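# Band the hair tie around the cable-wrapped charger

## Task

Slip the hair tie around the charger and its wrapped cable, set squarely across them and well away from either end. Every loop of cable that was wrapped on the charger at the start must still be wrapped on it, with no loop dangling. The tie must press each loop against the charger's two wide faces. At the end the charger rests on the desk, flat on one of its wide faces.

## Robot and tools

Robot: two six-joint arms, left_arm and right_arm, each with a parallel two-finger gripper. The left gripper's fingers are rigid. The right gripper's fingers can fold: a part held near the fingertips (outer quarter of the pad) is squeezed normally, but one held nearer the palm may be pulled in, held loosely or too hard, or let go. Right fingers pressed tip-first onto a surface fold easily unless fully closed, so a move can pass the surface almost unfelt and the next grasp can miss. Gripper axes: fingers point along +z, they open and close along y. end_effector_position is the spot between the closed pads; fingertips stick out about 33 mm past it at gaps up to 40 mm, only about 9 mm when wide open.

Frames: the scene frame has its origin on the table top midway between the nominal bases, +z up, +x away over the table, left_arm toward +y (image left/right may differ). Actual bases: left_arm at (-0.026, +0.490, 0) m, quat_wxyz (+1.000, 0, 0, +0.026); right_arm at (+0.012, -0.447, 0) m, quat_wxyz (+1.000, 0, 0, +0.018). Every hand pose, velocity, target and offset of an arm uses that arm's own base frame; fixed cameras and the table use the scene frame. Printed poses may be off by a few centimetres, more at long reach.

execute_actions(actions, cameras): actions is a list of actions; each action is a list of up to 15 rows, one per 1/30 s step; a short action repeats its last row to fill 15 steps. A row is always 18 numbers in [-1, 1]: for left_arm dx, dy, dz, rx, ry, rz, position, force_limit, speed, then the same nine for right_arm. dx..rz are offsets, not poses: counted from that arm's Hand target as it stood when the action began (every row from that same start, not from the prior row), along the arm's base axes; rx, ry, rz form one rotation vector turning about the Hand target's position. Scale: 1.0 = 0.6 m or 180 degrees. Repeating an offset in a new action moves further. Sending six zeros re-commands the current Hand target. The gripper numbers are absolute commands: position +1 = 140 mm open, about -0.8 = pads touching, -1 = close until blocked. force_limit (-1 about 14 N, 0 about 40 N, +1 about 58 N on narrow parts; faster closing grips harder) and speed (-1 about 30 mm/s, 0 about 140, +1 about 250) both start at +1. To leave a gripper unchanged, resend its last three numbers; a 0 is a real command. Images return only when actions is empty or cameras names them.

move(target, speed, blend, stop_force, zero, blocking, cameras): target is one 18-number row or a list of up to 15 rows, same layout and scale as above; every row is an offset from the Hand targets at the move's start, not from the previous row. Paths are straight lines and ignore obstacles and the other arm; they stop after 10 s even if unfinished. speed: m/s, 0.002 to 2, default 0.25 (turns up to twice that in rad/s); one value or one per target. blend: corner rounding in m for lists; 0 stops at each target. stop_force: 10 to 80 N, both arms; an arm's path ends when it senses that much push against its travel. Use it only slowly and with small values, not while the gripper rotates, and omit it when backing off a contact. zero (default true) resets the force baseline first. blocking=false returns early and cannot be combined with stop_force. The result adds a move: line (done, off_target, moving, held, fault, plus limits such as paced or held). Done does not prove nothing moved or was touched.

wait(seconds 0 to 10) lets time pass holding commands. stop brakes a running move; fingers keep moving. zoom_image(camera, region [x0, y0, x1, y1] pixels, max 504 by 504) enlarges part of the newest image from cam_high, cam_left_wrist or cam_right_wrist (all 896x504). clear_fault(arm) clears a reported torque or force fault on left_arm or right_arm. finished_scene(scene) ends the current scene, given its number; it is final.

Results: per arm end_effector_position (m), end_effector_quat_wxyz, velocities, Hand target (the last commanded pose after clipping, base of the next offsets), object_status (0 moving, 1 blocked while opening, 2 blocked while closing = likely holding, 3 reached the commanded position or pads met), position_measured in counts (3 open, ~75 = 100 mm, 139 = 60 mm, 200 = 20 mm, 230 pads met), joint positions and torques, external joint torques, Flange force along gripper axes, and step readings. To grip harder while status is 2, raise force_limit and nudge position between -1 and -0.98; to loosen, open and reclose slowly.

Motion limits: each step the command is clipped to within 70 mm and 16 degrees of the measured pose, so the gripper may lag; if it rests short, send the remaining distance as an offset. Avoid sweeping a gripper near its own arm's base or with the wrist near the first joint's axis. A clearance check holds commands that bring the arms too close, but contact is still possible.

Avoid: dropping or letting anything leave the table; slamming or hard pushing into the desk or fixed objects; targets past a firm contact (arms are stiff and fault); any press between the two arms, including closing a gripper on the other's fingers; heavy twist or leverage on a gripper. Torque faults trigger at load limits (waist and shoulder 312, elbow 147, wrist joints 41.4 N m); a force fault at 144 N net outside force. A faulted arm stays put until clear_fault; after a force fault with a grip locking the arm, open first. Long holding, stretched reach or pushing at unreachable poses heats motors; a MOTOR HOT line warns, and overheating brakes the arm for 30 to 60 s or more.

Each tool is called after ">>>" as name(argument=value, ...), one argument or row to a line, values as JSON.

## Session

>>> execute_actions(
  actions=[],
)

Scene clock: 0.00 s.
left_arm: end_effector_position=(+0.7145, -0.1199, +0.1077) position_measured=3 object_status=3 end_effector_quat_wxyz=(-0.515, +0.476, +0.710, -0.063) | right_arm: end_effector_position=(+0.7570, -0.4287, +0.2775) position_measured=3 object_status=3 end_effector_quat_wxyz=(-0.457, +0.642, +0.068, +0.612)
Joint positions: left_arm=[-0.288 0.96 1.069 0.198 2.188 -0.658] | right_arm=[-0.942 0.752 1.574 1.613 1.771 -0.206]
Joint velocities: within noise
Joint torques (N m): no reading
External joint torques (N m): no reading
Flange force (N): no reading
Hand target: left_arm +0.7145, -0.1199, +0.1077; -0.515, +0.476, +0.710, -0.063 | right_arm +0.7570, -0.4287, +0.2775; -0.457, +0.642, +0.068, +0.612
Tool commands: left_gripper/position=+1.0 left_gripper/force_limit=+1.0 left_gripper/speed=+1.0 right_gripper/position=+1.0 right_gripper/force_limit=+1.0 right_gripper/speed=+1.0

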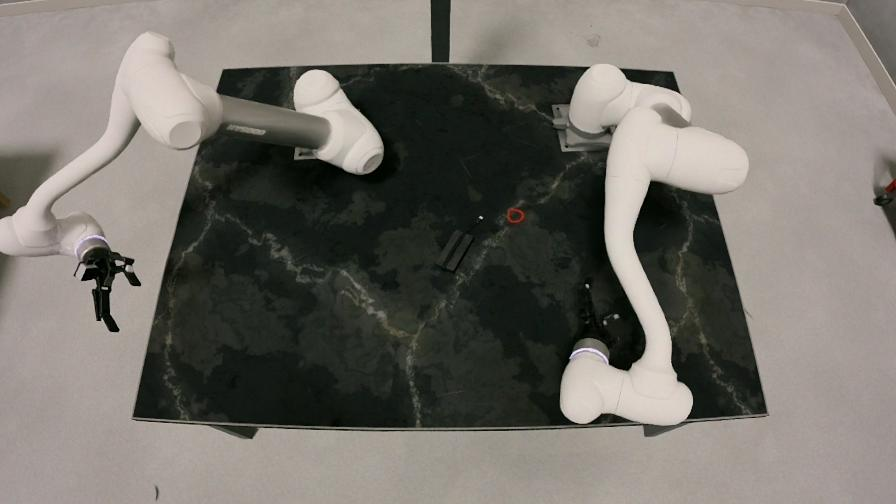

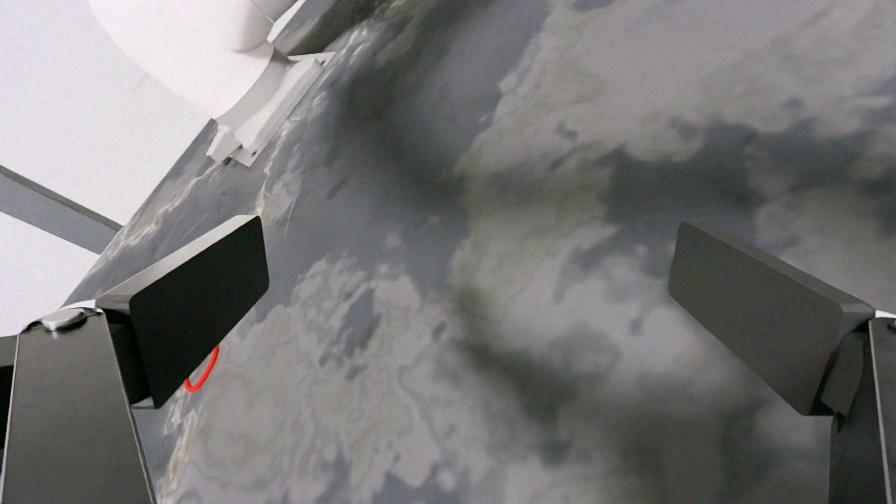

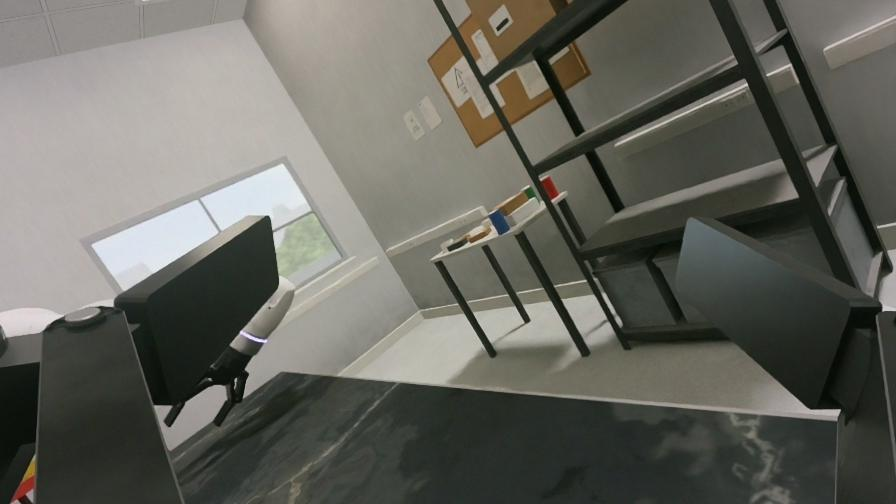

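>>> move(
  target=[-0.3,0,0.35,0,0,0,-1,-1,0,-0.3,0.5,0.1,-0.15,-0.3,0.05,0,0,0],
  speed=0.5,
)

>>> move(
  target=[-0.2,-0.345,-0.0,0.0445,-0.3637,0.336,-1,-1,0,0,0,0,0,0,0,0,0,0],
  speed=0.5,
  cameras=["all"],
)

Scene clock: 1.97 s.
left_arm: end_effector_position=(+0.5345, -0.1199, +0.3177) position_measured=233 object_status=3 end_effector_quat_wxyz=(-0.515, +0.476, +0.710, -0.063) | right_arm: end_effector_position=(+0.5770, -0.1287, +0.3374) position_measured=129 object_status=3 end_effector_quat_wxyz=(-0.264, +0.376, +0.449, +0.766)
Joint positions: left_arm=[-0.349 0.541 1.42 0.139 2.264 -0.713] | right_arm=[-0.794 0.518 2.012 1.405 2.076 -1.475]
Joint torques (N m): left_arm=[-1.87 -87.39 -39.24 4.38 2.53 -0.26] | right_arm=[0.47 -77.17 -26.71 1.83 1.89 -0.35]
External joint torques (N m): left_arm=[1.97 -4.21 1.99 -0.05 -0.04 0.23] | right_arm=[-0.39 -0.26 0.26 -0.07 0.19 0.37]
Flange force (N): left_arm=[5.0 -3.3 9.7] | right_arm=[1.4 0.0 -0.2]
Hand target: left_arm +0.5345, -0.1199, +0.3177; -0.515, +0.476, +0.710, -0.063 | right_arm +0.5770, -0.1287, +0.3375; -0.264, +0.376, +0.449, +0.766
Off the commanded pose: left_arm 0.000 m, 0 deg | right_arm 0.000 m, 0 deg.
move: done

Scene clock: 4.13 s.
left_arm: end_effector_position=(+0.4145, -0.3269, +0.3177) position_measured=233 object_status=3 end_effector_quat_wxyz=(-0.001, +0.001, +1.000, +0.000) | right_arm: end_effector_position=(+0.5770, -0.1287, +0.3375) position_measured=129 object_status=3 end_effector_quat_wxyz=(-0.264, +0.376, +0.449, +0.766)
Joint positions: left_arm=[-0.733 -0.029 1.82 0 1.352 -2.303] | right_arm=[-0.794 0.518 2.012 1.405 2.076 -1.475]
Joint torques (N m): left_arm=[-1.4 -37.56 -43.84 4.31 -0.07 -0.26] | right_arm=[0.19 -77.21 -27.01 1.83 1.95 -0.32]
External joint torques (N m): left_arm=[1.43 -1.05 2.15 -0.06 0.1 0.26] | right_arm=[0.07 -0.32 0.68 -0.09 0.14 0.34]
Flange force (N): left_arm=[1.9 5.5 2.6] | right_arm=[1.3 -0.7 0.7]
Hand target: left_arm +0.4145, -0.3269, +0.3177; -0.001, +0.001, +1.000, +0.000 | right_arm +0.5770, -0.1287, +0.3375; -0.264, +0.376, +0.449, +0.766
Off the commanded pose: left_arm 0.000 m, 0 deg | right_arm 0.000 m, 0 deg.
move: done

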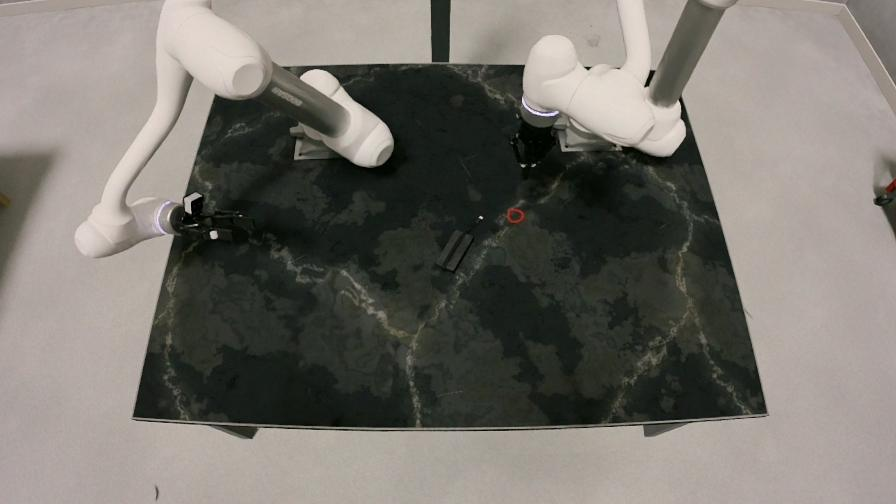

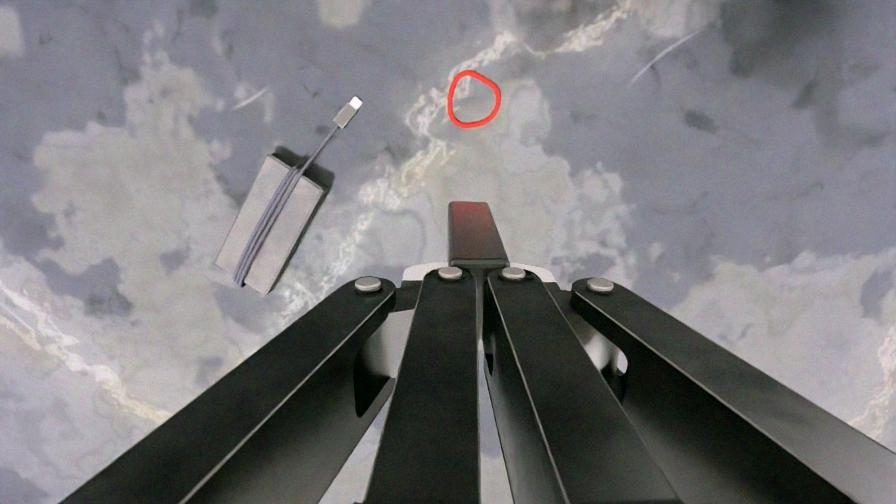

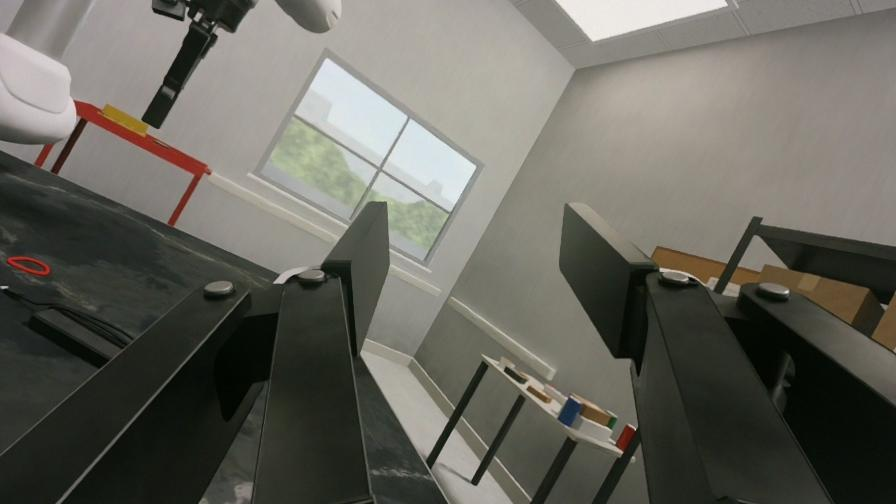

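>>> move(
  target=[-0.1125,0.0717,-0.34,0,0,0,-0.42,-1,0,0,0,0,0,0,0,0,0,0],
  speed=0.35,
  cameras=["cam_left_wrist"],
)

Scene clock: 5.63 s.
left_arm: end_effector_position=(+0.3470, -0.2839, +0.1137) position_measured=182 object_status=3 end_effector_quat_wxyz=(-0.001, +0.001, +1.000, +0.000) | right_arm: end_effector_position=(+0.5770, -0.1287, +0.3375) position_measured=129 object_status=3 end_effector_quat_wxyz=(-0.264, +0.376, +0.449, +0.766)
Joint positions: left_arm=[-0.762 -0.01 2.204 0 0.949 -2.332] | right_arm=[-0.794 0.518 2.012 1.405 2.076 -1.475]
Joint torques (N m): left_arm=[-2.01 -32.91 -36.79 3.7 -0.1 -0.25] | right_arm=[0.8 -77.41 -26.58 1.79 1.98 -0.2]
External joint torques (N m): left_arm=[2.07 -0.81 2.06 -0.16 0.13 0.25] | right_arm=[-0.95 0.1 0.16 -0.02 0.11 0.22]
Flange force (N): left_arm=[0.0 6.7 0.9] | right_arm=[0.9 -0.2 -1.3]
Hand target: left_arm +0.3470, -0.2839, +0.1137; -0.001, +0.001, +1.000, +0.000 | right_arm +0.5770, -0.1287, +0.3375; -0.264, +0.376, +0.449, +0.766
Off the commanded pose: left_arm 0.000 m, 0 deg | right_arm 0.000 m, 0 deg.
move: done
Images, in order (width x height): cam_left_wrist 896x504.

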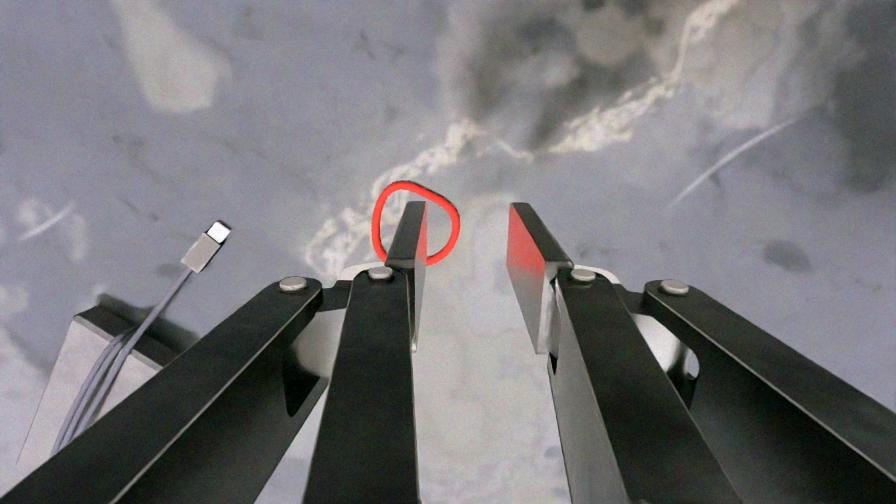

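>>> move(
  target=[0.018,-0.004,-0.11,0,0,0,-0.42,-1,0,0,0,0,0,0,0,0,0,0],
  speed=0.12,
  cameras=["cam_left_wrist"],
)

Scene clock: 6.67 s.
left_arm: end_effector_position=(+0.3578, -0.2863, +0.0478) position_measured=182 object_status=3 end_effector_quat_wxyz=(-0.001, +0.001, +1.000, +0.000) | right_arm: end_effector_position=(+0.5770, -0.1287, +0.3375) position_measured=129 object_status=3 end_effector_quat_wxyz=(-0.264, +0.376, +0.449, +0.766)
Joint positions: left_arm=[-0.75 0.091 2.251 0 0.801 -2.319] | right_arm=[-0.794 0.518 2.012 1.405 2.076 -1.475]
Joint torques (N m): left_arm=[-1.61 -39.16 -32.69 3.18 -0.08 -0.25] | right_arm=[0.34 -77.42 -26.56 1.78 1.9 -0.31]
External joint torques (N m): left_arm=[1.51 -0.92 2.02 -0.06 0.11 0.25] | right_arm=[-0.52 0.15 0.28 -0.01 0.19 0.34]
Flange force (N): left_arm=[1.1 5.8 0.1] | right_arm=[0.8 0.0 -0.7]
Hand target: left_arm +0.3578, -0.2863, +0.0477; -0.001, +0.001, +1.000, +0.000 | right_arm +0.5770, -0.1287, +0.3375; -0.264, +0.376, +0.449, +0.766
Off the commanded pose: left_arm 0.000 m, 0 deg | right_arm 0.000 m, 0 deg.
move: done
Images, in order (width x height): cam_left_wrist 896x504.

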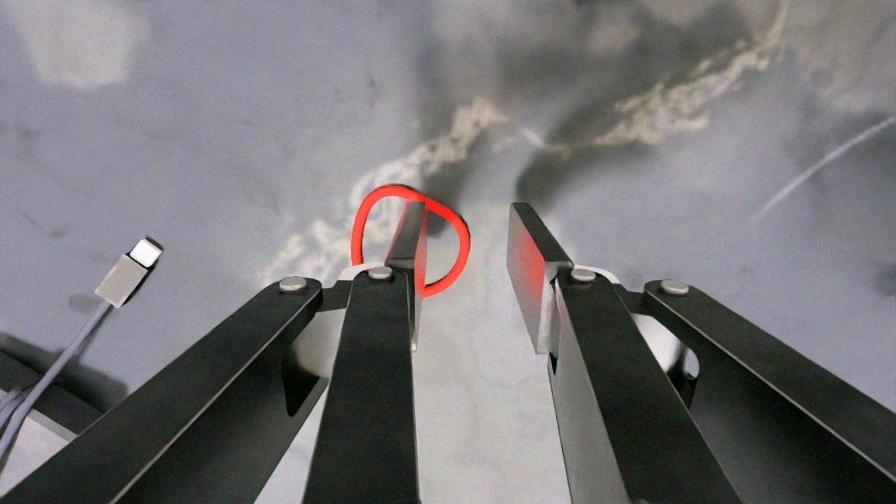

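>>> move(
  target=[0.005,0,-0.0215,0,0,0,-0.42,-1,0,0,0,0,0,0,0,0,0,0],
  speed=0.03,
)

>>> move(
  target=[0,0,0,0,0,0,-1,-1,-1,0,0,0,0,0,0,0,0,0],
)

>>> wait(
  seconds=1,
  cameras=["cam_left_wrist"],
)

Scene clock: 7.57 s.
left_arm: end_effector_position=(+0.3608, -0.2863, +0.0349) position_measured=182 object_status=3 end_effector_quat_wxyz=(-0.001, +0.001, +1.000, +0.000) | right_arm: end_effector_position=(+0.5770, -0.1287, +0.3375) position_measured=129 object_status=3 end_effector_quat_wxyz=(-0.264, +0.376, +0.449, +0.766)
Joint positions: left_arm=[-0.746 0.114 2.257 0 0.772 -2.315] | right_arm=[-0.794 0.518 2.012 1.405 2.076 -1.475]
Joint torques (N m): left_arm=[-1.93 -36.1 -27.21 3.33 0.52 -0.22] | right_arm=[-0.09 -76.96 -26.7 1.8 1.9 -0.32]
External joint torques (N m): left_arm=[1.89 -5.81 -2.6 -0.29 -0.49 0.22] | right_arm=[-0.11 -0.3 0.46 -0.04 0.18 0.34]
Flange force (N): left_arm=[0.1 5.9 -9.6] | right_arm=[1.3 -0.3 0.3]
Hand target: left_arm +0.3608, -0.2863, +0.0348; -0.001, +0.001, +1.000, +0.000 | right_arm +0.5770, -0.1287, +0.3375; -0.264, +0.376, +0.449, +0.766
Off the commanded pose: left_arm 0.000 m, 0 deg | right_arm 0.000 m, 0 deg.
move: done

Scene clock: 8.70 s.
left_arm: end_effector_position=(+0.3608, -0.2863, +0.0348) position_measured=225 object_status=0 end_effector_quat_wxyz=(-0.001, +0.001, +1.000, +0.000) | right_arm: end_effector_position=(+0.5770, -0.1287, +0.3375) position_measured=129 object_status=3 end_effector_quat_wxyz=(-0.264, +0.376, +0.449, +0.766)
Joint positions: left_arm=[-0.746 0.114 2.257 0 0.772 -2.315] | right_arm=[-0.794 0.518 2.012 1.405 2.076 -1.475]
Joint torques (N m): left_arm=[-1.54 -40.03 -31.61 3.1 -0.07 -0.19] | right_arm=[0.42 -77.49 -26.62 1.83 1.86 -0.37]
External joint torques (N m): left_arm=[1.6 -1.67 1.91 -0.07 0.1 0.19] | right_arm=[-0.51 0.09 0.27 -0.06 0.22 0.39]
Flange force (N): left_arm=[1.8 6.4 -1.2] | right_arm=[0.9 0.0 -0.7]
Hand target: left_arm +0.3608, -0.2863, +0.0348; -0.001, +0.001, +1.000, +0.000 | right_arm +0.5770, -0.1287, +0.3375; -0.264, +0.376, +0.449, +0.766
Off the commanded pose: left_arm 0.000 m, 0 deg | right_arm 0.000 m, 0 deg.
move: done

Scene clock: 9.70 s.
left_arm: end_effector_position=(+0.3608, -0.2863, +0.0348) position_measured=225 object_status=2 end_effector_quat_wxyz=(-0.001, +0.001, +1.000, +0.000) | right_arm: end_effector_position=(+0.5770, -0.1287, +0.3375) position_measured=129 object_status=3 end_effector_quat_wxyz=(-0.264, +0.376, +0.449, +0.766)
Joint positions: left_arm=[-0.746 0.114 2.257 0 0.772 -2.315] | right_arm=[-0.794 0.518 2.012 1.405 2.076 -1.475]
Joint torques (N m): left_arm=[-1.76 -40.46 -31.68 3.14 -0.05 -0.25] | right_arm=[0.89 -77.34 -26.38 1.81 1.86 -0.3]
External joint torques (N m): left_arm=[1.75 -1.08 2 -0.11 0.08 0.25] | right_arm=[-1.11 -0.14 -0.01 -0.03 0.23 0.32]
Flange force (N): left_arm=[1.0 6.3 -0.2] | right_arm=[1.5 0.2 -1.5]
Hand target: left_arm +0.3608, -0.2863, +0.0348; -0.001, +0.001, +1.000, +0.000 | right_arm +0.5770, -0.1287, +0.3375; -0.264, +0.376, +0.449, +0.766
Tool commands: left_gripper/position=-1.0 left_gripper/force_limit=-1.0 left_gripper/speed=-1.0 right_gripper/position=+0.0 right_gripper/force_limit=+0.0 right_gripper/speed=+0.0
Off the commanded pose: left_arm 0.000 m, 0 deg | right_arm 0.000 m, 0 deg.
wait: 1.00 s; at rest by 0.17 s
Images, in order (width x height): cam_left_wrist 896x504.

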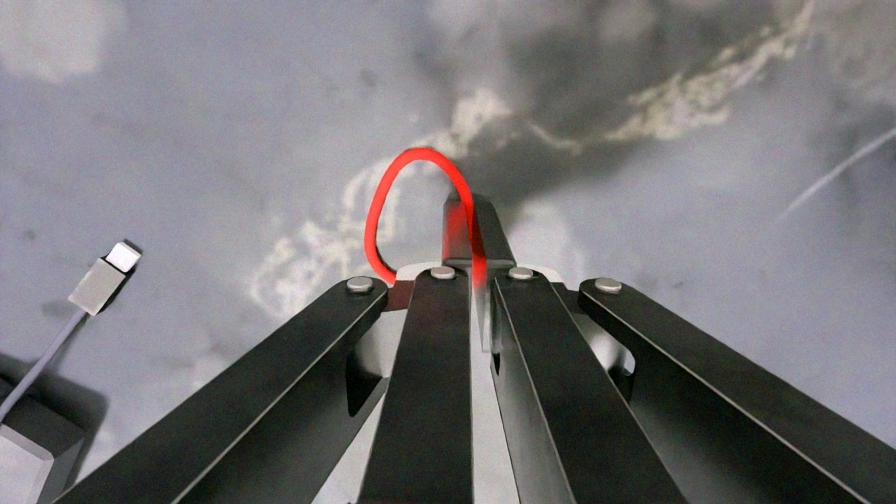

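>>> move(
  target=[0.065,-0.1895,0.335,0,0,0,-1,-1,-1,-0.295,0.8,-0.224,-0.150,-0.303,0.053,-0.42,0,0],
  speed=0.3,
  cameras=["all"],
)

Scene clock: 12.20 s.
left_arm: end_effector_position=(+0.3998, -0.4000, +0.2358) position_measured=225 object_status=2 end_effector_quat_wxyz=(-0.001, +0.001, +1.000, +0.000) | right_arm: end_effector_position=(+0.4000, +0.3513, +0.2031) position_measured=182 object_status=3 end_effector_quat_wxyz=(+0.000, -0.001, +0.708, +0.707)
Joint positions: left_arm=[-0.846 0.071 1.871 0 1.201 -2.416] | right_arm=[-0.039 0.361 2.452 1.532 1.582 -2.815]
Joint torques (N m): left_arm=[-1.74 -45.46 -41.92 4.11 -0.06 -0.2] | right_arm=[0.33 -53.28 -16.77 0.97 2.42 -0.27]
External joint torques (N m): left_arm=[1.73 -1.97 2.09 -0.05 0.09 0.2] | right_arm=[-0.38 -0.62 -0.67 -0.02 0.2 0.31]
Flange force (N): left_arm=[2.2 7.0 1.3] | right_arm=[-1.0 2.5 -1.1]
Hand target: left_arm +0.3998, -0.4000, +0.2358; -0.001, +0.001, +1.000, +0.000 | right_arm +0.4000, +0.3513, +0.2031; +0.000, -0.001, +0.708, +0.707
Off the commanded pose: left_arm 0.000 m, 0 deg | right_arm 0.000 m, 0 deg.
move: done

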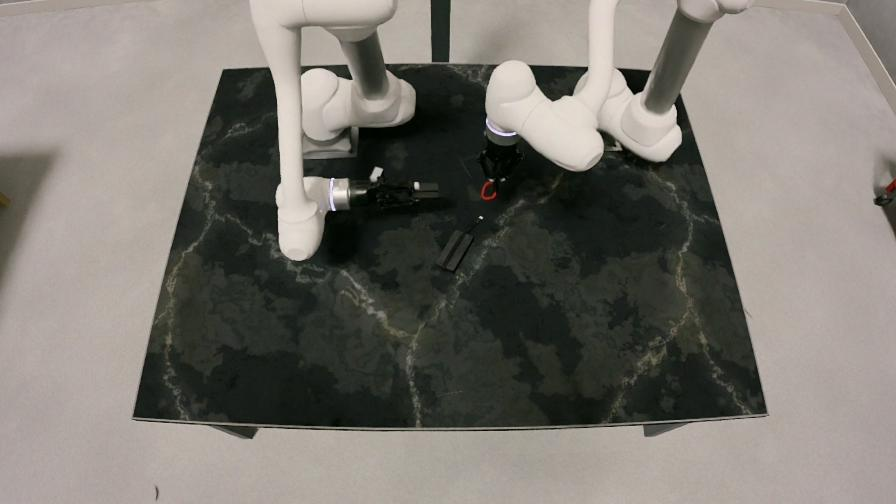

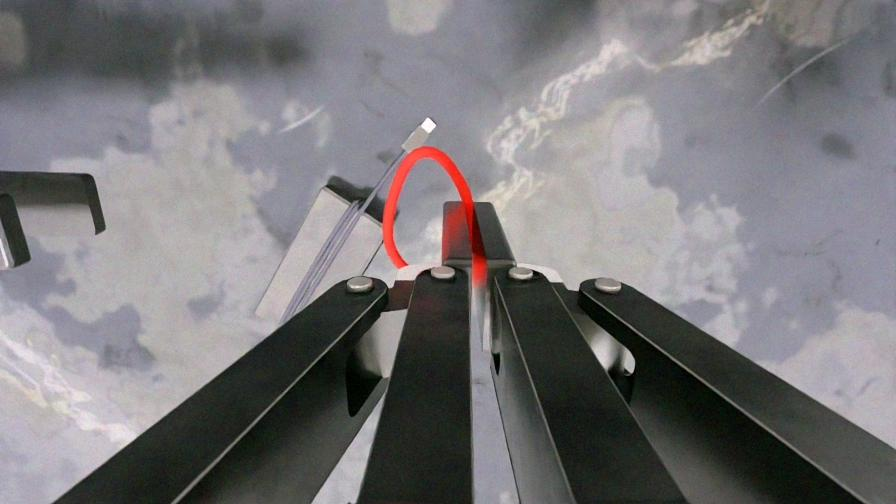

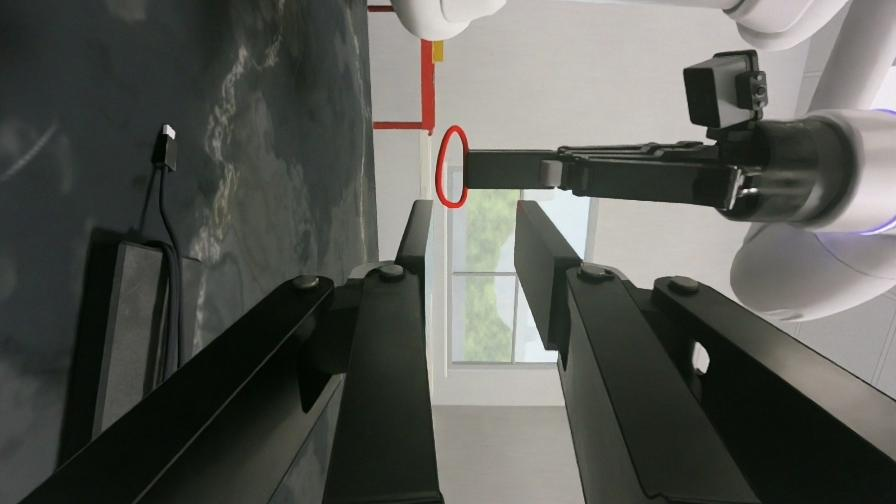

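>>> move(
  target=[0,0,0,0,0,0,-1,-1,-1,-0.020,0.183,-0.010,0,0,0,-0.42,-1,-1],
  speed=0.15,
  cameras=["cam_left_wrist","cam_right_wrist"],
)

Scene clock: 13.53 s.
left_arm: end_effector_position=(+0.3998, -0.4000, +0.2358) position_measured=225 object_status=2 end_effector_quat_wxyz=(-0.001, +0.001, +1.000, +0.000) | right_arm: end_effector_position=(+0.3880, +0.4611, +0.1971) position_measured=182 object_status=3 end_effector_quat_wxyz=(+0.000, -0.001, +0.708, +0.707)
Joint positions: left_arm=[-0.846 0.071 1.871 0 1.201 -2.416] | right_arm=[0.235 0.382 2.438 1.793 1.496 -2.83]
Joint torques (N m): left_arm=[-1.4 -45.45 -41.79 4.08 -0.05 -0.24] | right_arm=[0.7 -55.74 -17.68 0.62 2.44 -0.28]
External joint torques (N m): left_arm=[1.4 -1.91 1.98 -0.02 0.08 0.24] | right_arm=[-0.71 -0.68 -0.09 -0.06 0.19 0.32]
Flange force (N): left_arm=[2.4 6.4 1.2] | right_arm=[-0.4 2.3 -2.1]
Hand target: left_arm +0.3998, -0.4000, +0.2358; -0.001, +0.001, +1.000, +0.000 | right_arm +0.3880, +0.4611, +0.1971; +0.000, -0.001, +0.708, +0.707
Off the commanded pose: left_arm 0.000 m, 0 deg | right_arm 0.000 m, 0 deg.
move: done
Images, in order (width x height): cam_left_wrist 896x504, cam_right_wrist 896x504.

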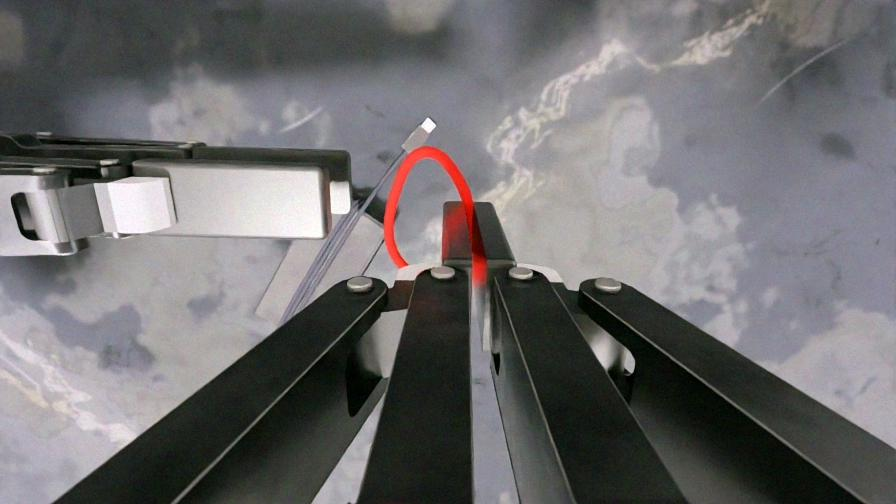

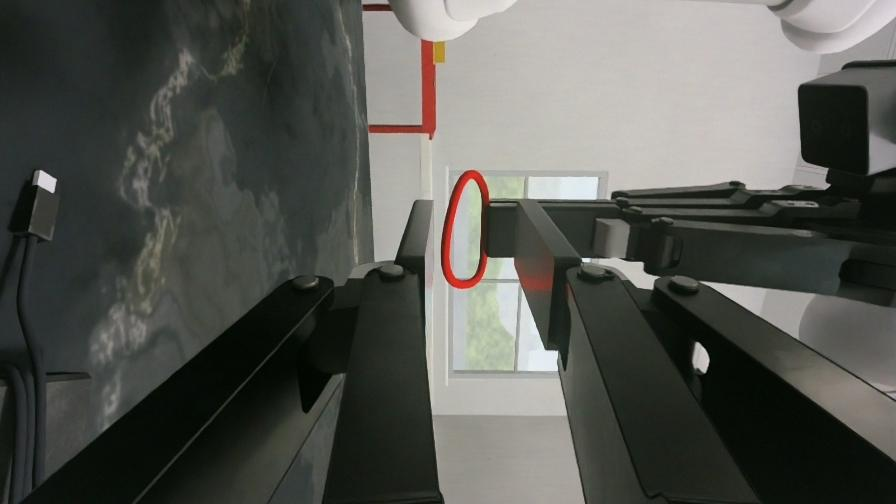

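>>> move(
  target=[0,0,0,0,0,0,-1,-1,-1,0,0.048,-0.018,0,0,0,-0.42,-1,-1],
  speed=0.06,
  cameras=["cam_left_wrist","cam_right_wrist"],
)

Scene clock: 14.53 s.
left_arm: end_effector_position=(+0.3998, -0.4000, +0.2358) position_measured=225 object_status=2 end_effector_quat_wxyz=(-0.001, +0.001, +1.000, +0.000) | right_arm: end_effector_position=(+0.3880, +0.4899, +0.1863) position_measured=182 object_status=3 end_effector_quat_wxyz=(+0.000, -0.001, +0.708, +0.707)
Joint positions: left_arm=[-0.846 0.071 1.871 0 1.201 -2.416] | right_arm=[0.303 0.415 2.422 1.859 1.48 -2.851]
Joint torques (N m): left_arm=[-1.61 -45.57 -41.87 4.15 -0.03 -0.23] | right_arm=[0.5 -58.24 -17.15 0.6 2.48 -0.28]
External joint torques (N m): left_arm=[1.59 -1.81 2.04 -0.09 0.06 0.23] | right_arm=[-0.56 -0.23 -0.13 -0.17 0.16 0.32]
Flange force (N): left_arm=[2.1 6.6 1.3] | right_arm=[-0.9 1.2 -1.7]
Hand target: left_arm +0.3998, -0.4000, +0.2358; -0.001, +0.001, +1.000, +0.000 | right_arm +0.3880, +0.4899, +0.1863; +0.000, -0.001, +0.708, +0.707
Off the commanded pose: left_arm 0.000 m, 0 deg | right_arm 0.000 m, 0 deg.
move: done
Images, in order (width x height): cam_left_wrist 896x504, cam_right_wrist 896x504.

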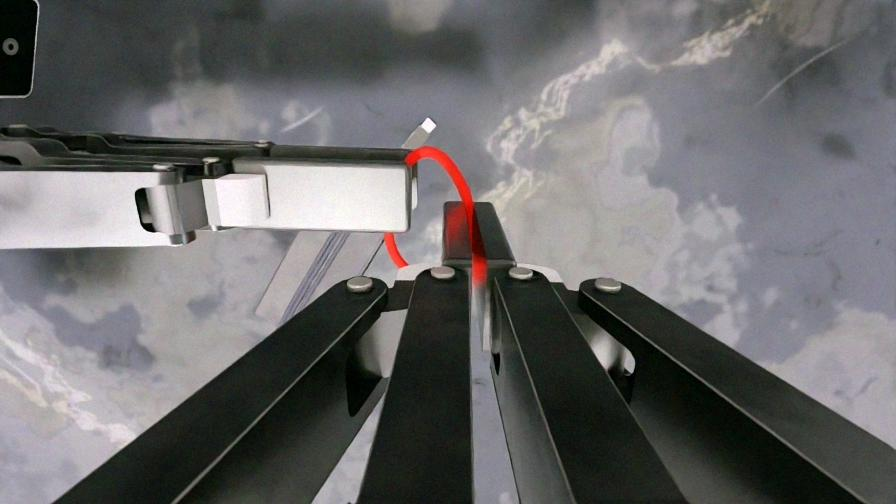

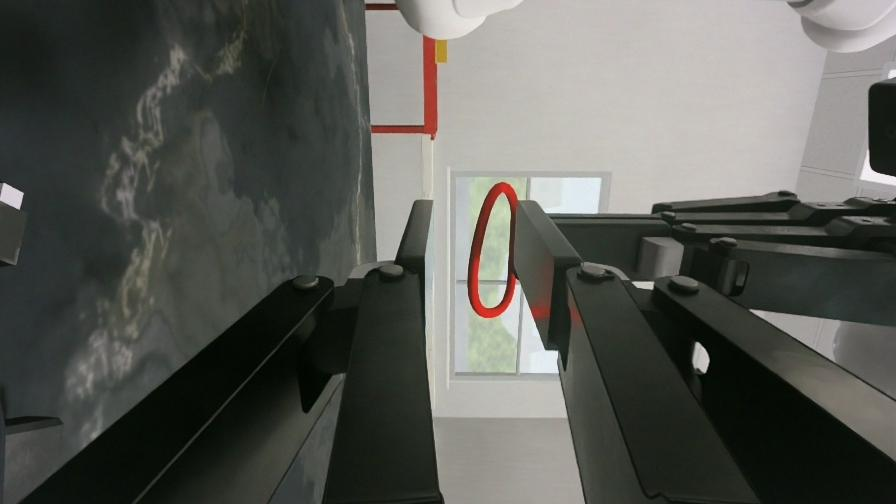

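>>> move(
  target=[0,0,0,0,0,0,-1,-1,-1,0.011,-0.003,0,0,0,0,-0.42,-1,-1],
)

>>> move(
  target=[0,0,0,0,0,0,-1,-1,-1,0,0,0,0,0,0,-1,-0.5,-1],
)

>>> wait(
  seconds=1.5,
  cameras=["cam_left_wrist","cam_right_wrist"],
)

Scene clock: 15.37 s.
left_arm: end_effector_position=(+0.3998, -0.4000, +0.2358) position_measured=225 object_status=2 end_effector_quat_wxyz=(-0.001, +0.001, +1.000, +0.000) | right_arm: end_effector_position=(+0.3946, +0.4881, +0.1863) position_measured=182 object_status=3 end_effector_quat_wxyz=(+0.000, -0.001, +0.708, +0.707)
Joint positions: left_arm=[-0.846 0.071 1.871 0 1.201 -2.416] | right_arm=[0.294 0.419 2.412 1.85 1.481 -2.845]
Joint torques (N m): left_arm=[-1.53 -45.35 -41.87 4.17 -0.05 -0.23] | right_arm=[0.27 -58.78 -17.11 0.48 2.44 -0.27]
External joint torques (N m): left_arm=[1.35 -1.68 2.09 -0.12 0.07 0.23] | right_arm=[-0.16 -0.77 -0.38 -0.04 0.2 0.32]
Flange force (N): left_arm=[2.3 6.2 1.5] | right_arm=[-0.6 2.5 -0.5]
Hand target: left_arm +0.3998, -0.4000, +0.2358; -0.001, +0.001, +1.000, +0.000 | right_arm +0.3946, +0.4881, +0.1863; +0.000, -0.001, +0.708, +0.707
Off the commanded pose: left_arm 0.000 m, 0 deg | right_arm 0.000 m, 0 deg.
move: done

Scene clock: 16.53 s.
left_arm: end_effector_position=(+0.3998, -0.4000, +0.2358) position_measured=225 object_status=2 end_effector_quat_wxyz=(-0.001, +0.001, +1.000, +0.000) | right_arm: end_effector_position=(+0.3946, +0.4881, +0.1863) position_measured=226 object_status=0 end_effector_quat_wxyz=(+0.000, -0.001, +0.708, +0.707)
Joint positions: left_arm=[-0.846 0.071 1.871 0 1.201 -2.416] | right_arm=[0.294 0.419 2.412 1.85 1.481 -2.845]
Joint torques (N m): left_arm=[-2 -45.57 -41.86 4.11 -0.06 -0.22] | right_arm=[0.42 -59.25 -17.16 0.54 2.43 -0.28]
External joint torques (N m): left_arm=[1.9 -1.37 2.14 -0.06 0.08 0.22] | right_arm=[-0.37 -0.22 -0.32 -0.09 0.22 0.33]
Flange force (N): left_arm=[1.3 6.6 1.7] | right_arm=[-1.0 1.2 -1.0]
Hand target: left_arm +0.3998, -0.4000, +0.2358; -0.001, +0.001, +1.000, +0.000 | right_arm +0.3946, +0.4881, +0.1863; +0.000, -0.001, +0.708, +0.707
Off the commanded pose: left_arm 0.000 m, 0 deg | right_arm 0.000 m, 0 deg.
move: done

Scene clock: 18.03 s.
left_arm: end_effector_position=(+0.3998, -0.4000, +0.2358) position_measured=225 object_status=2 end_effector_quat_wxyz=(-0.001, +0.001, +1.000, +0.000) | right_arm: end_effector_position=(+0.3946, +0.4881, +0.1863) position_measured=226 object_status=2 end_effector_quat_wxyz=(+0.000, -0.001, +0.708, +0.707)
Joint positions: left_arm=[-0.846 0.071 1.871 0 1.201 -2.416] | right_arm=[0.294 0.419 2.412 1.85 1.481 -2.845]
Joint torques (N m): left_arm=[-1.74 -45.42 -41.88 4.06 -0.02 -0.17] | right_arm=[0.85 -58.44 -17.19 0.53 2.48 -0.3]
External joint torques (N m): left_arm=[1.63 -1.7 2.09 -0.01 0.04 0.17] | right_arm=[-0.87 -1.08 -0.31 -0.07 0.15 0.35]
Flange force (N): left_arm=[2.0 6.5 1.5] | right_arm=[-0.8 3.2 -2.3]
Hand target: left_arm +0.3998, -0.4000, +0.2358; -0.001, +0.001, +1.000, +0.000 | right_arm +0.3946, +0.4881, +0.1863; +0.000, -0.001, +0.708, +0.707
Tool commands: left_gripper/position=-1.0 left_gripper/force_limit=-1.0 left_gripper/speed=-1.0 right_gripper/position=-1.0 right_gripper/force_limit=-0.5 right_gripper/speed=-1.0
Off the commanded pose: left_arm 0.000 m, 0 deg | right_arm 0.000 m, 0 deg.
wait: 1.50 s; at rest by 0.17 s
Images, in order (width x height): cam_left_wrist 896x504, cam_right_wrist 896x504.

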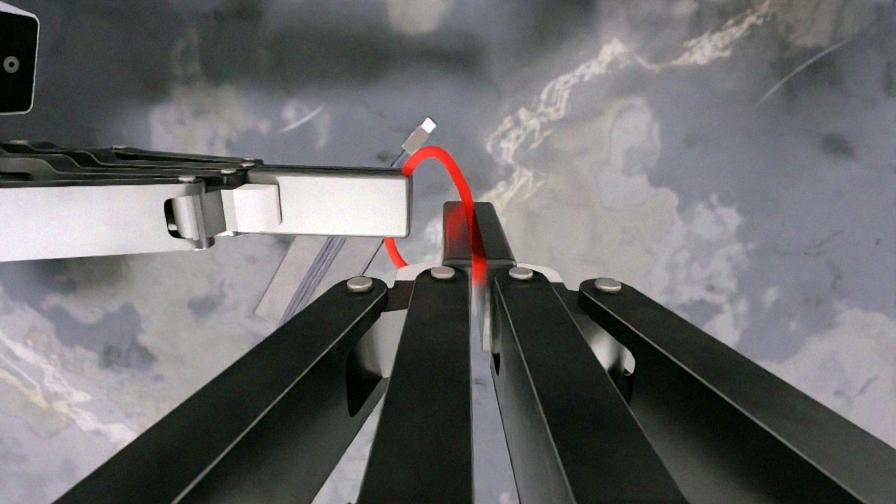

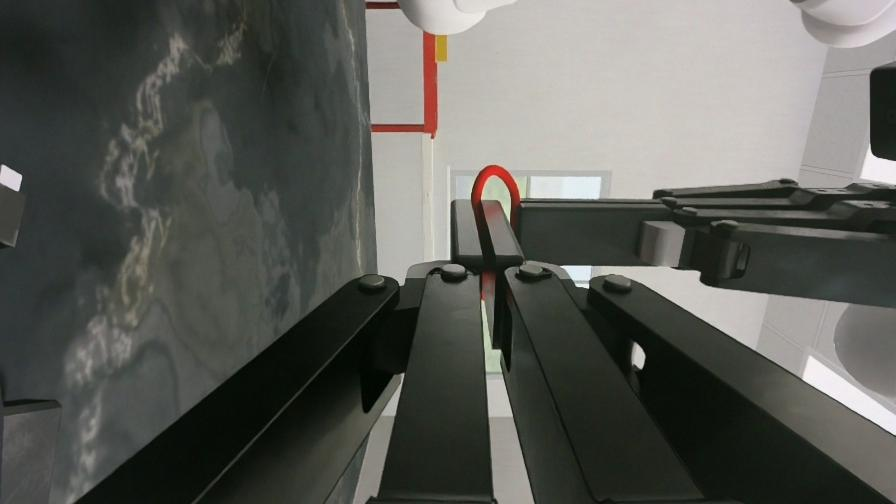

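>>> move(
  target=[0,0,0,0,0,0,-0.62,-1,-1,0,0,0,0,0,0,-1,-0.5,-1],
)

>>> move(
  target=[0,0,0.1,0,0,0,-0.62,-1,-1,0,0,0,0,0,0,-1,-0.5,-1],
  speed=0.1,
)

>>> move(
  target=[0,0,0,0,0,0,-0.9,-1,-0.5,0,0,0,0,0,0,-1,-0.5,-1],
  cameras=["cam_left_wrist","cam_right_wrist"],
)

Scene clock: 18.77 s.
left_arm: end_effector_position=(+0.3998, -0.4000, +0.2358) position_measured=208 object_status=0 end_effector_quat_wxyz=(-0.001, +0.001, +1.000, +0.000) | right_arm: end_effector_position=(+0.3946, +0.4881, +0.1863) position_measured=226 object_status=2 end_effector_quat_wxyz=(+0.000, -0.001, +0.708, +0.707)
Joint positions: left_arm=[-0.846 0.071 1.871 0 1.201 -2.416] | right_arm=[0.294 0.419 2.412 1.85 1.481 -2.845]
Joint torques (N m): left_arm=[-1.49 -45.75 -41.95 4.08 0.02 -0.21] | right_arm=[0.44 -58.86 -17.32 0.5 2.47 -0.22]
External joint torques (N m): left_arm=[1.57 -1.79 2.08 -0.01 0.01 0.21] | right_arm=[-0.43 -0.42 -0.14 -0.06 0.17 0.27]
Flange force (N): left_arm=[2.2 6.6 1.5] | right_arm=[-0.6 1.5 -1.2]
Hand target: left_arm +0.3998, -0.4000, +0.2358; -0.001, +0.001, +1.000, +0.000 | right_arm +0.3946, +0.4881, +0.1863; +0.000, -0.001, +0.708, +0.707
Off the commanded pose: left_arm 0.000 m, 0 deg | right_arm 0.000 m, 0 deg.
move: done

Scene clock: 19.73 s.
left_arm: end_effector_position=(+0.3998, -0.4000, +0.2958) position_measured=208 object_status=3 end_effector_quat_wxyz=(-0.001, +0.001, +1.000, +0.000) | right_arm: end_effector_position=(+0.3946, +0.4881, +0.1863) position_measured=226 object_status=2 end_effector_quat_wxyz=(+0.000, -0.001, +0.708, +0.707)
Joint positions: left_arm=[-0.846 0.04 1.791 0 1.312 -2.416] | right_arm=[0.294 0.419 2.412 1.85 1.481 -2.845]
Joint torques (N m): left_arm=[-1.14 -43.62 -43.4 4.22 -0.08 -0.18] | right_arm=[0.92 -58.83 -17.35 0.58 2.45 -0.33]
External joint torques (N m): left_arm=[1.3 -1.9 2.19 -0.02 0.11 0.18] | right_arm=[-1.04 -0.29 -0.02 -0.12 0.19 0.38]
Flange force (N): left_arm=[2.8 6.5 2.1] | right_arm=[-1.0 1.5 -2.7]
Hand target: left_arm +0.3998, -0.4000, +0.2958; -0.001, +0.001, +1.000, +0.000 | right_arm +0.3946, +0.4881, +0.1863; +0.000, -0.001, +0.708, +0.707
Off the commanded pose: left_arm 0.000 m, 0 deg | right_arm 0.000 m, 0 deg.
move: done

Scene clock: 20.23 s.
left_arm: end_effector_position=(+0.3998, -0.4000, +0.2958) position_measured=232 object_status=3 end_effector_quat_wxyz=(-0.001, +0.001, +1.000, +0.000) | right_arm: end_effector_position=(+0.3946, +0.4881, +0.1863) position_measured=226 object_status=2 end_effector_quat_wxyz=(+0.000, -0.001, +0.708, +0.707)
Joint positions: left_arm=[-0.846 0.04 1.791 0 1.312 -2.416] | right_arm=[0.294 0.419 2.412 1.85 1.481 -2.845]
Joint torques (N m): left_arm=[-1.55 -43.71 -43.23 4.29 -0.07 -0.22] | right_arm=[0.53 -59.04 -17.3 0.49 2.5 -0.23]
External joint torques (N m): left_arm=[1.5 -1.35 2.06 -0.09 0.09 0.22] | right_arm=[-0.7 -0.29 -0.13 -0.02 0.14 0.28]
Flange force (N): left_arm=[1.7 6.0 2.2] | right_arm=[-0.8 1.2 -1.7]
Hand target: left_arm +0.3998, -0.4000, +0.2958; -0.001, +0.001, +1.000, +0.000 | right_arm +0.3946, +0.4881, +0.1863; +0.000, -0.001, +0.708, +0.707
Off the commanded pose: left_arm 0.000 m, 0 deg | right_arm 0.000 m, 0 deg.
move: done
Images, in order (width x height): cam_left_wrist 896x504, cam_right_wrist 896x504.

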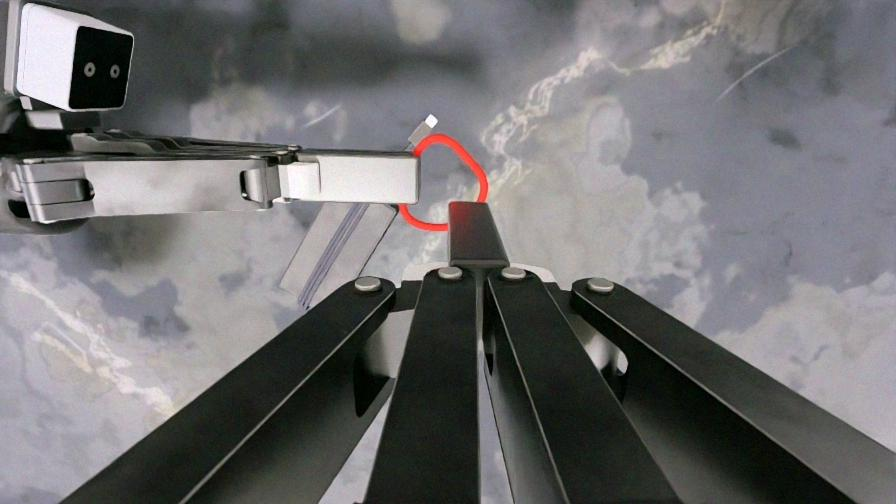

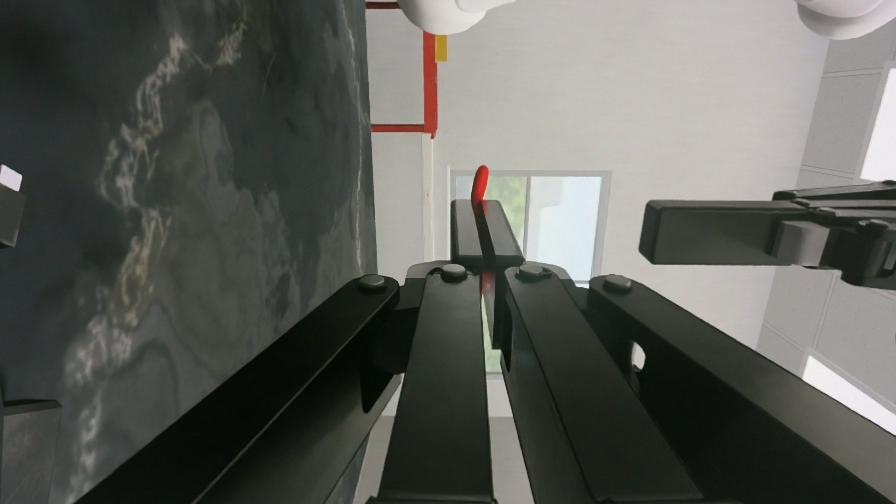

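>>> move(
  target=[-0.013,-0.008,-0.1,0,0,0,-0.9,-1,-0.5,0,0,0,0,0,0,-1,-0.5,-1],
  cameras=["cam_left_wrist","cam_right_wrist"],
)

Scene clock: 21.17 s.
left_arm: end_effector_position=(+0.3920, -0.4048, +0.2358) position_measured=232 object_status=3 end_effector_quat_wxyz=(-0.001, +0.001, +1.000, +0.000) | right_arm: end_effector_position=(+0.3946, +0.4881, +0.1863) position_measured=226 object_status=2 end_effector_quat_wxyz=(+0.000, -0.001, +0.708, +0.707)
Joint positions: left_arm=[-0.862 0.068 1.874 -0.001 1.201 -2.432] | right_arm=[0.294 0.419 2.412 1.85 1.481 -2.845]
Joint torques (N m): left_arm=[-1.88 -44.49 -41.88 4.13 -0.1 -0.16] | right_arm=[0.69 -59.04 -17.21 0.58 2.39 -0.29]
External joint torques (N m): left_arm=[1.82 -2.01 2.17 -0.08 0.12 0.16] | right_arm=[-0.64 -0.54 -0.3 -0.13 0.25 0.33]
Flange force (N): left_arm=[2.1 7.2 1.3] | right_arm=[-1.0 1.9 -1.8]
Hand target: left_arm +0.3920, -0.4048, +0.2358; -0.001, +0.001, +1.000, +0.000 | right_arm +0.3946, +0.4881, +0.1863; +0.000, -0.001, +0.708, +0.707
Off the commanded pose: left_arm 0.000 m, 0 deg | right_arm 0.000 m, 0 deg.
move: done
Images, in order (width x height): cam_left_wrist 896x504, cam_right_wrist 896x504.

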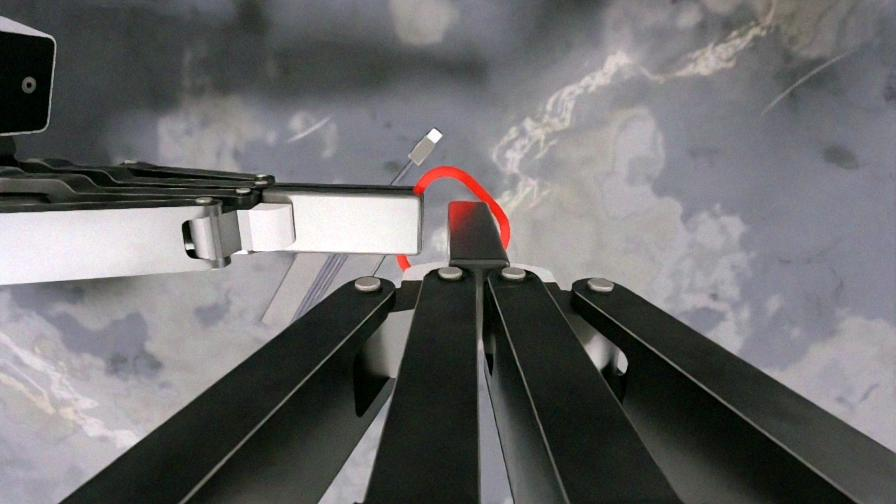

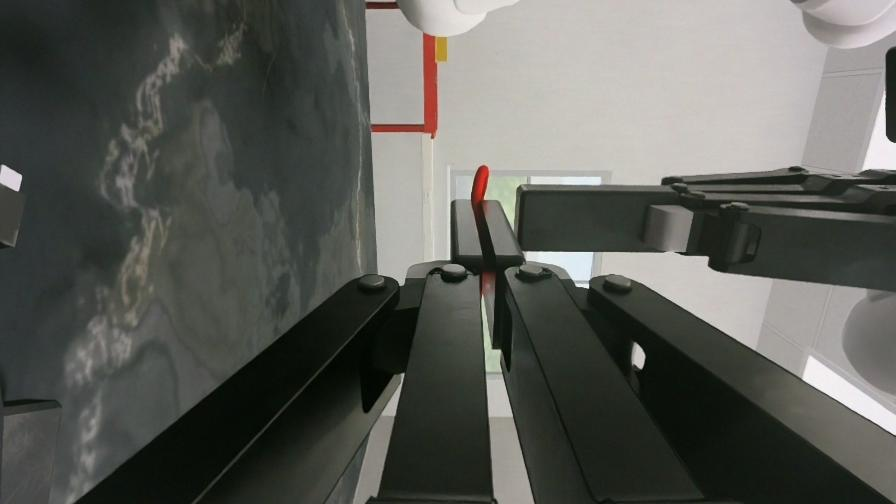

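>>> move(
  target=[0,-0.007,-0.067,0,0,0,-0.9,-1,-0.5,0,0,0,0,0,0,-1,-0.5,-1],
  speed=0.06,
  cameras=["cam_left_wrist","cam_right_wrist"],
)

Scene clock: 22.27 s.
left_arm: end_effector_position=(+0.3920, -0.4090, +0.1956) position_measured=232 object_status=3 end_effector_quat_wxyz=(-0.001, +0.001, +1.000, +0.000) | right_arm: end_effector_position=(+0.3946, +0.4881, +0.1863) position_measured=226 object_status=2 end_effector_quat_wxyz=(+0.000, -0.001, +0.708, +0.707)
Joint positions: left_arm=[-0.867 0.1 1.917 -0.001 1.126 -2.437] | right_arm=[0.294 0.419 2.412 1.85 1.481 -2.845]
Joint torques (N m): left_arm=[-1.72 -47.09 -40.59 4.01 -0.08 -0.23] | right_arm=[0.42 -58.62 -17.22 0.64 2.45 -0.3]
External joint torques (N m): left_arm=[1.78 -2.32 1.94 -0.07 0.11 0.23] | right_arm=[-0.48 -0.91 -0.26 -0.17 0.2 0.35]
Flange force (N): left_arm=[2.1 7.3 0.3] | right_arm=[-0.6 2.9 -1.6]
Hand target: left_arm +0.3920, -0.4090, +0.1956; -0.001, +0.001, +1.000, +0.000 | right_arm +0.3946, +0.4881, +0.1863; +0.000, -0.001, +0.708, +0.707
Off the commanded pose: left_arm 0.000 m, 0 deg | right_arm 0.000 m, 0 deg.
move: done
Images, in order (width x height): cam_left_wrist 896x504, cam_right_wrist 896x504.

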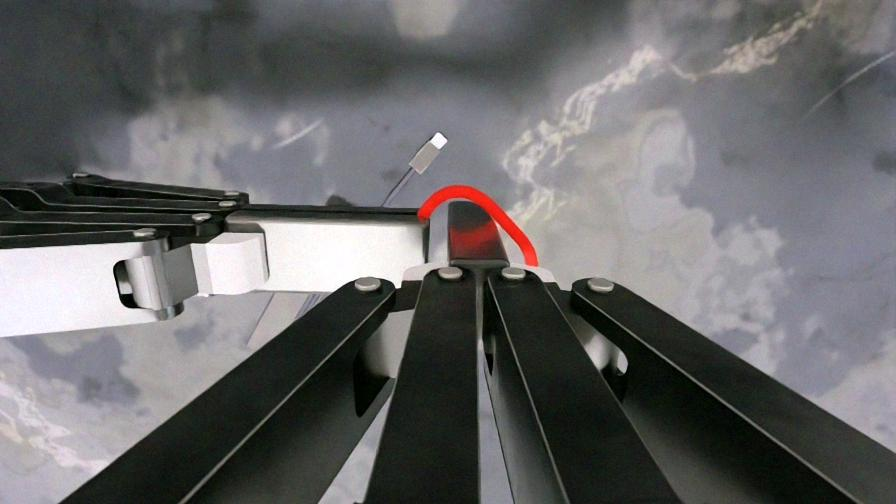

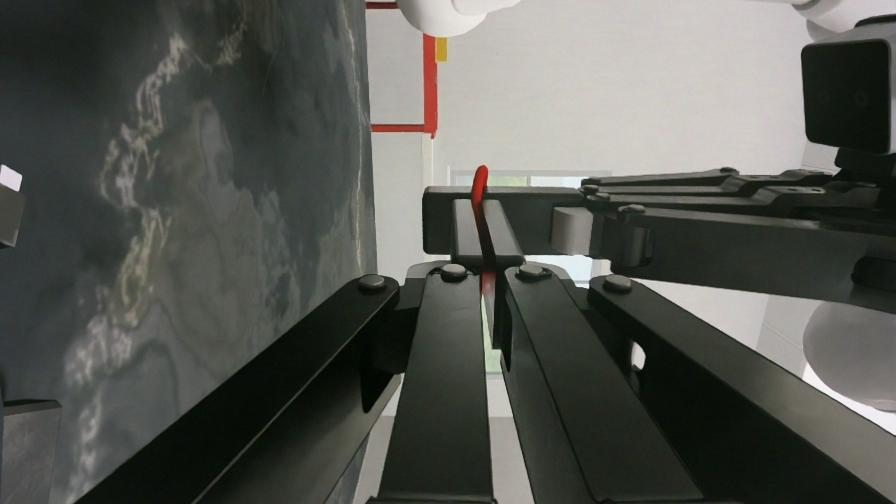

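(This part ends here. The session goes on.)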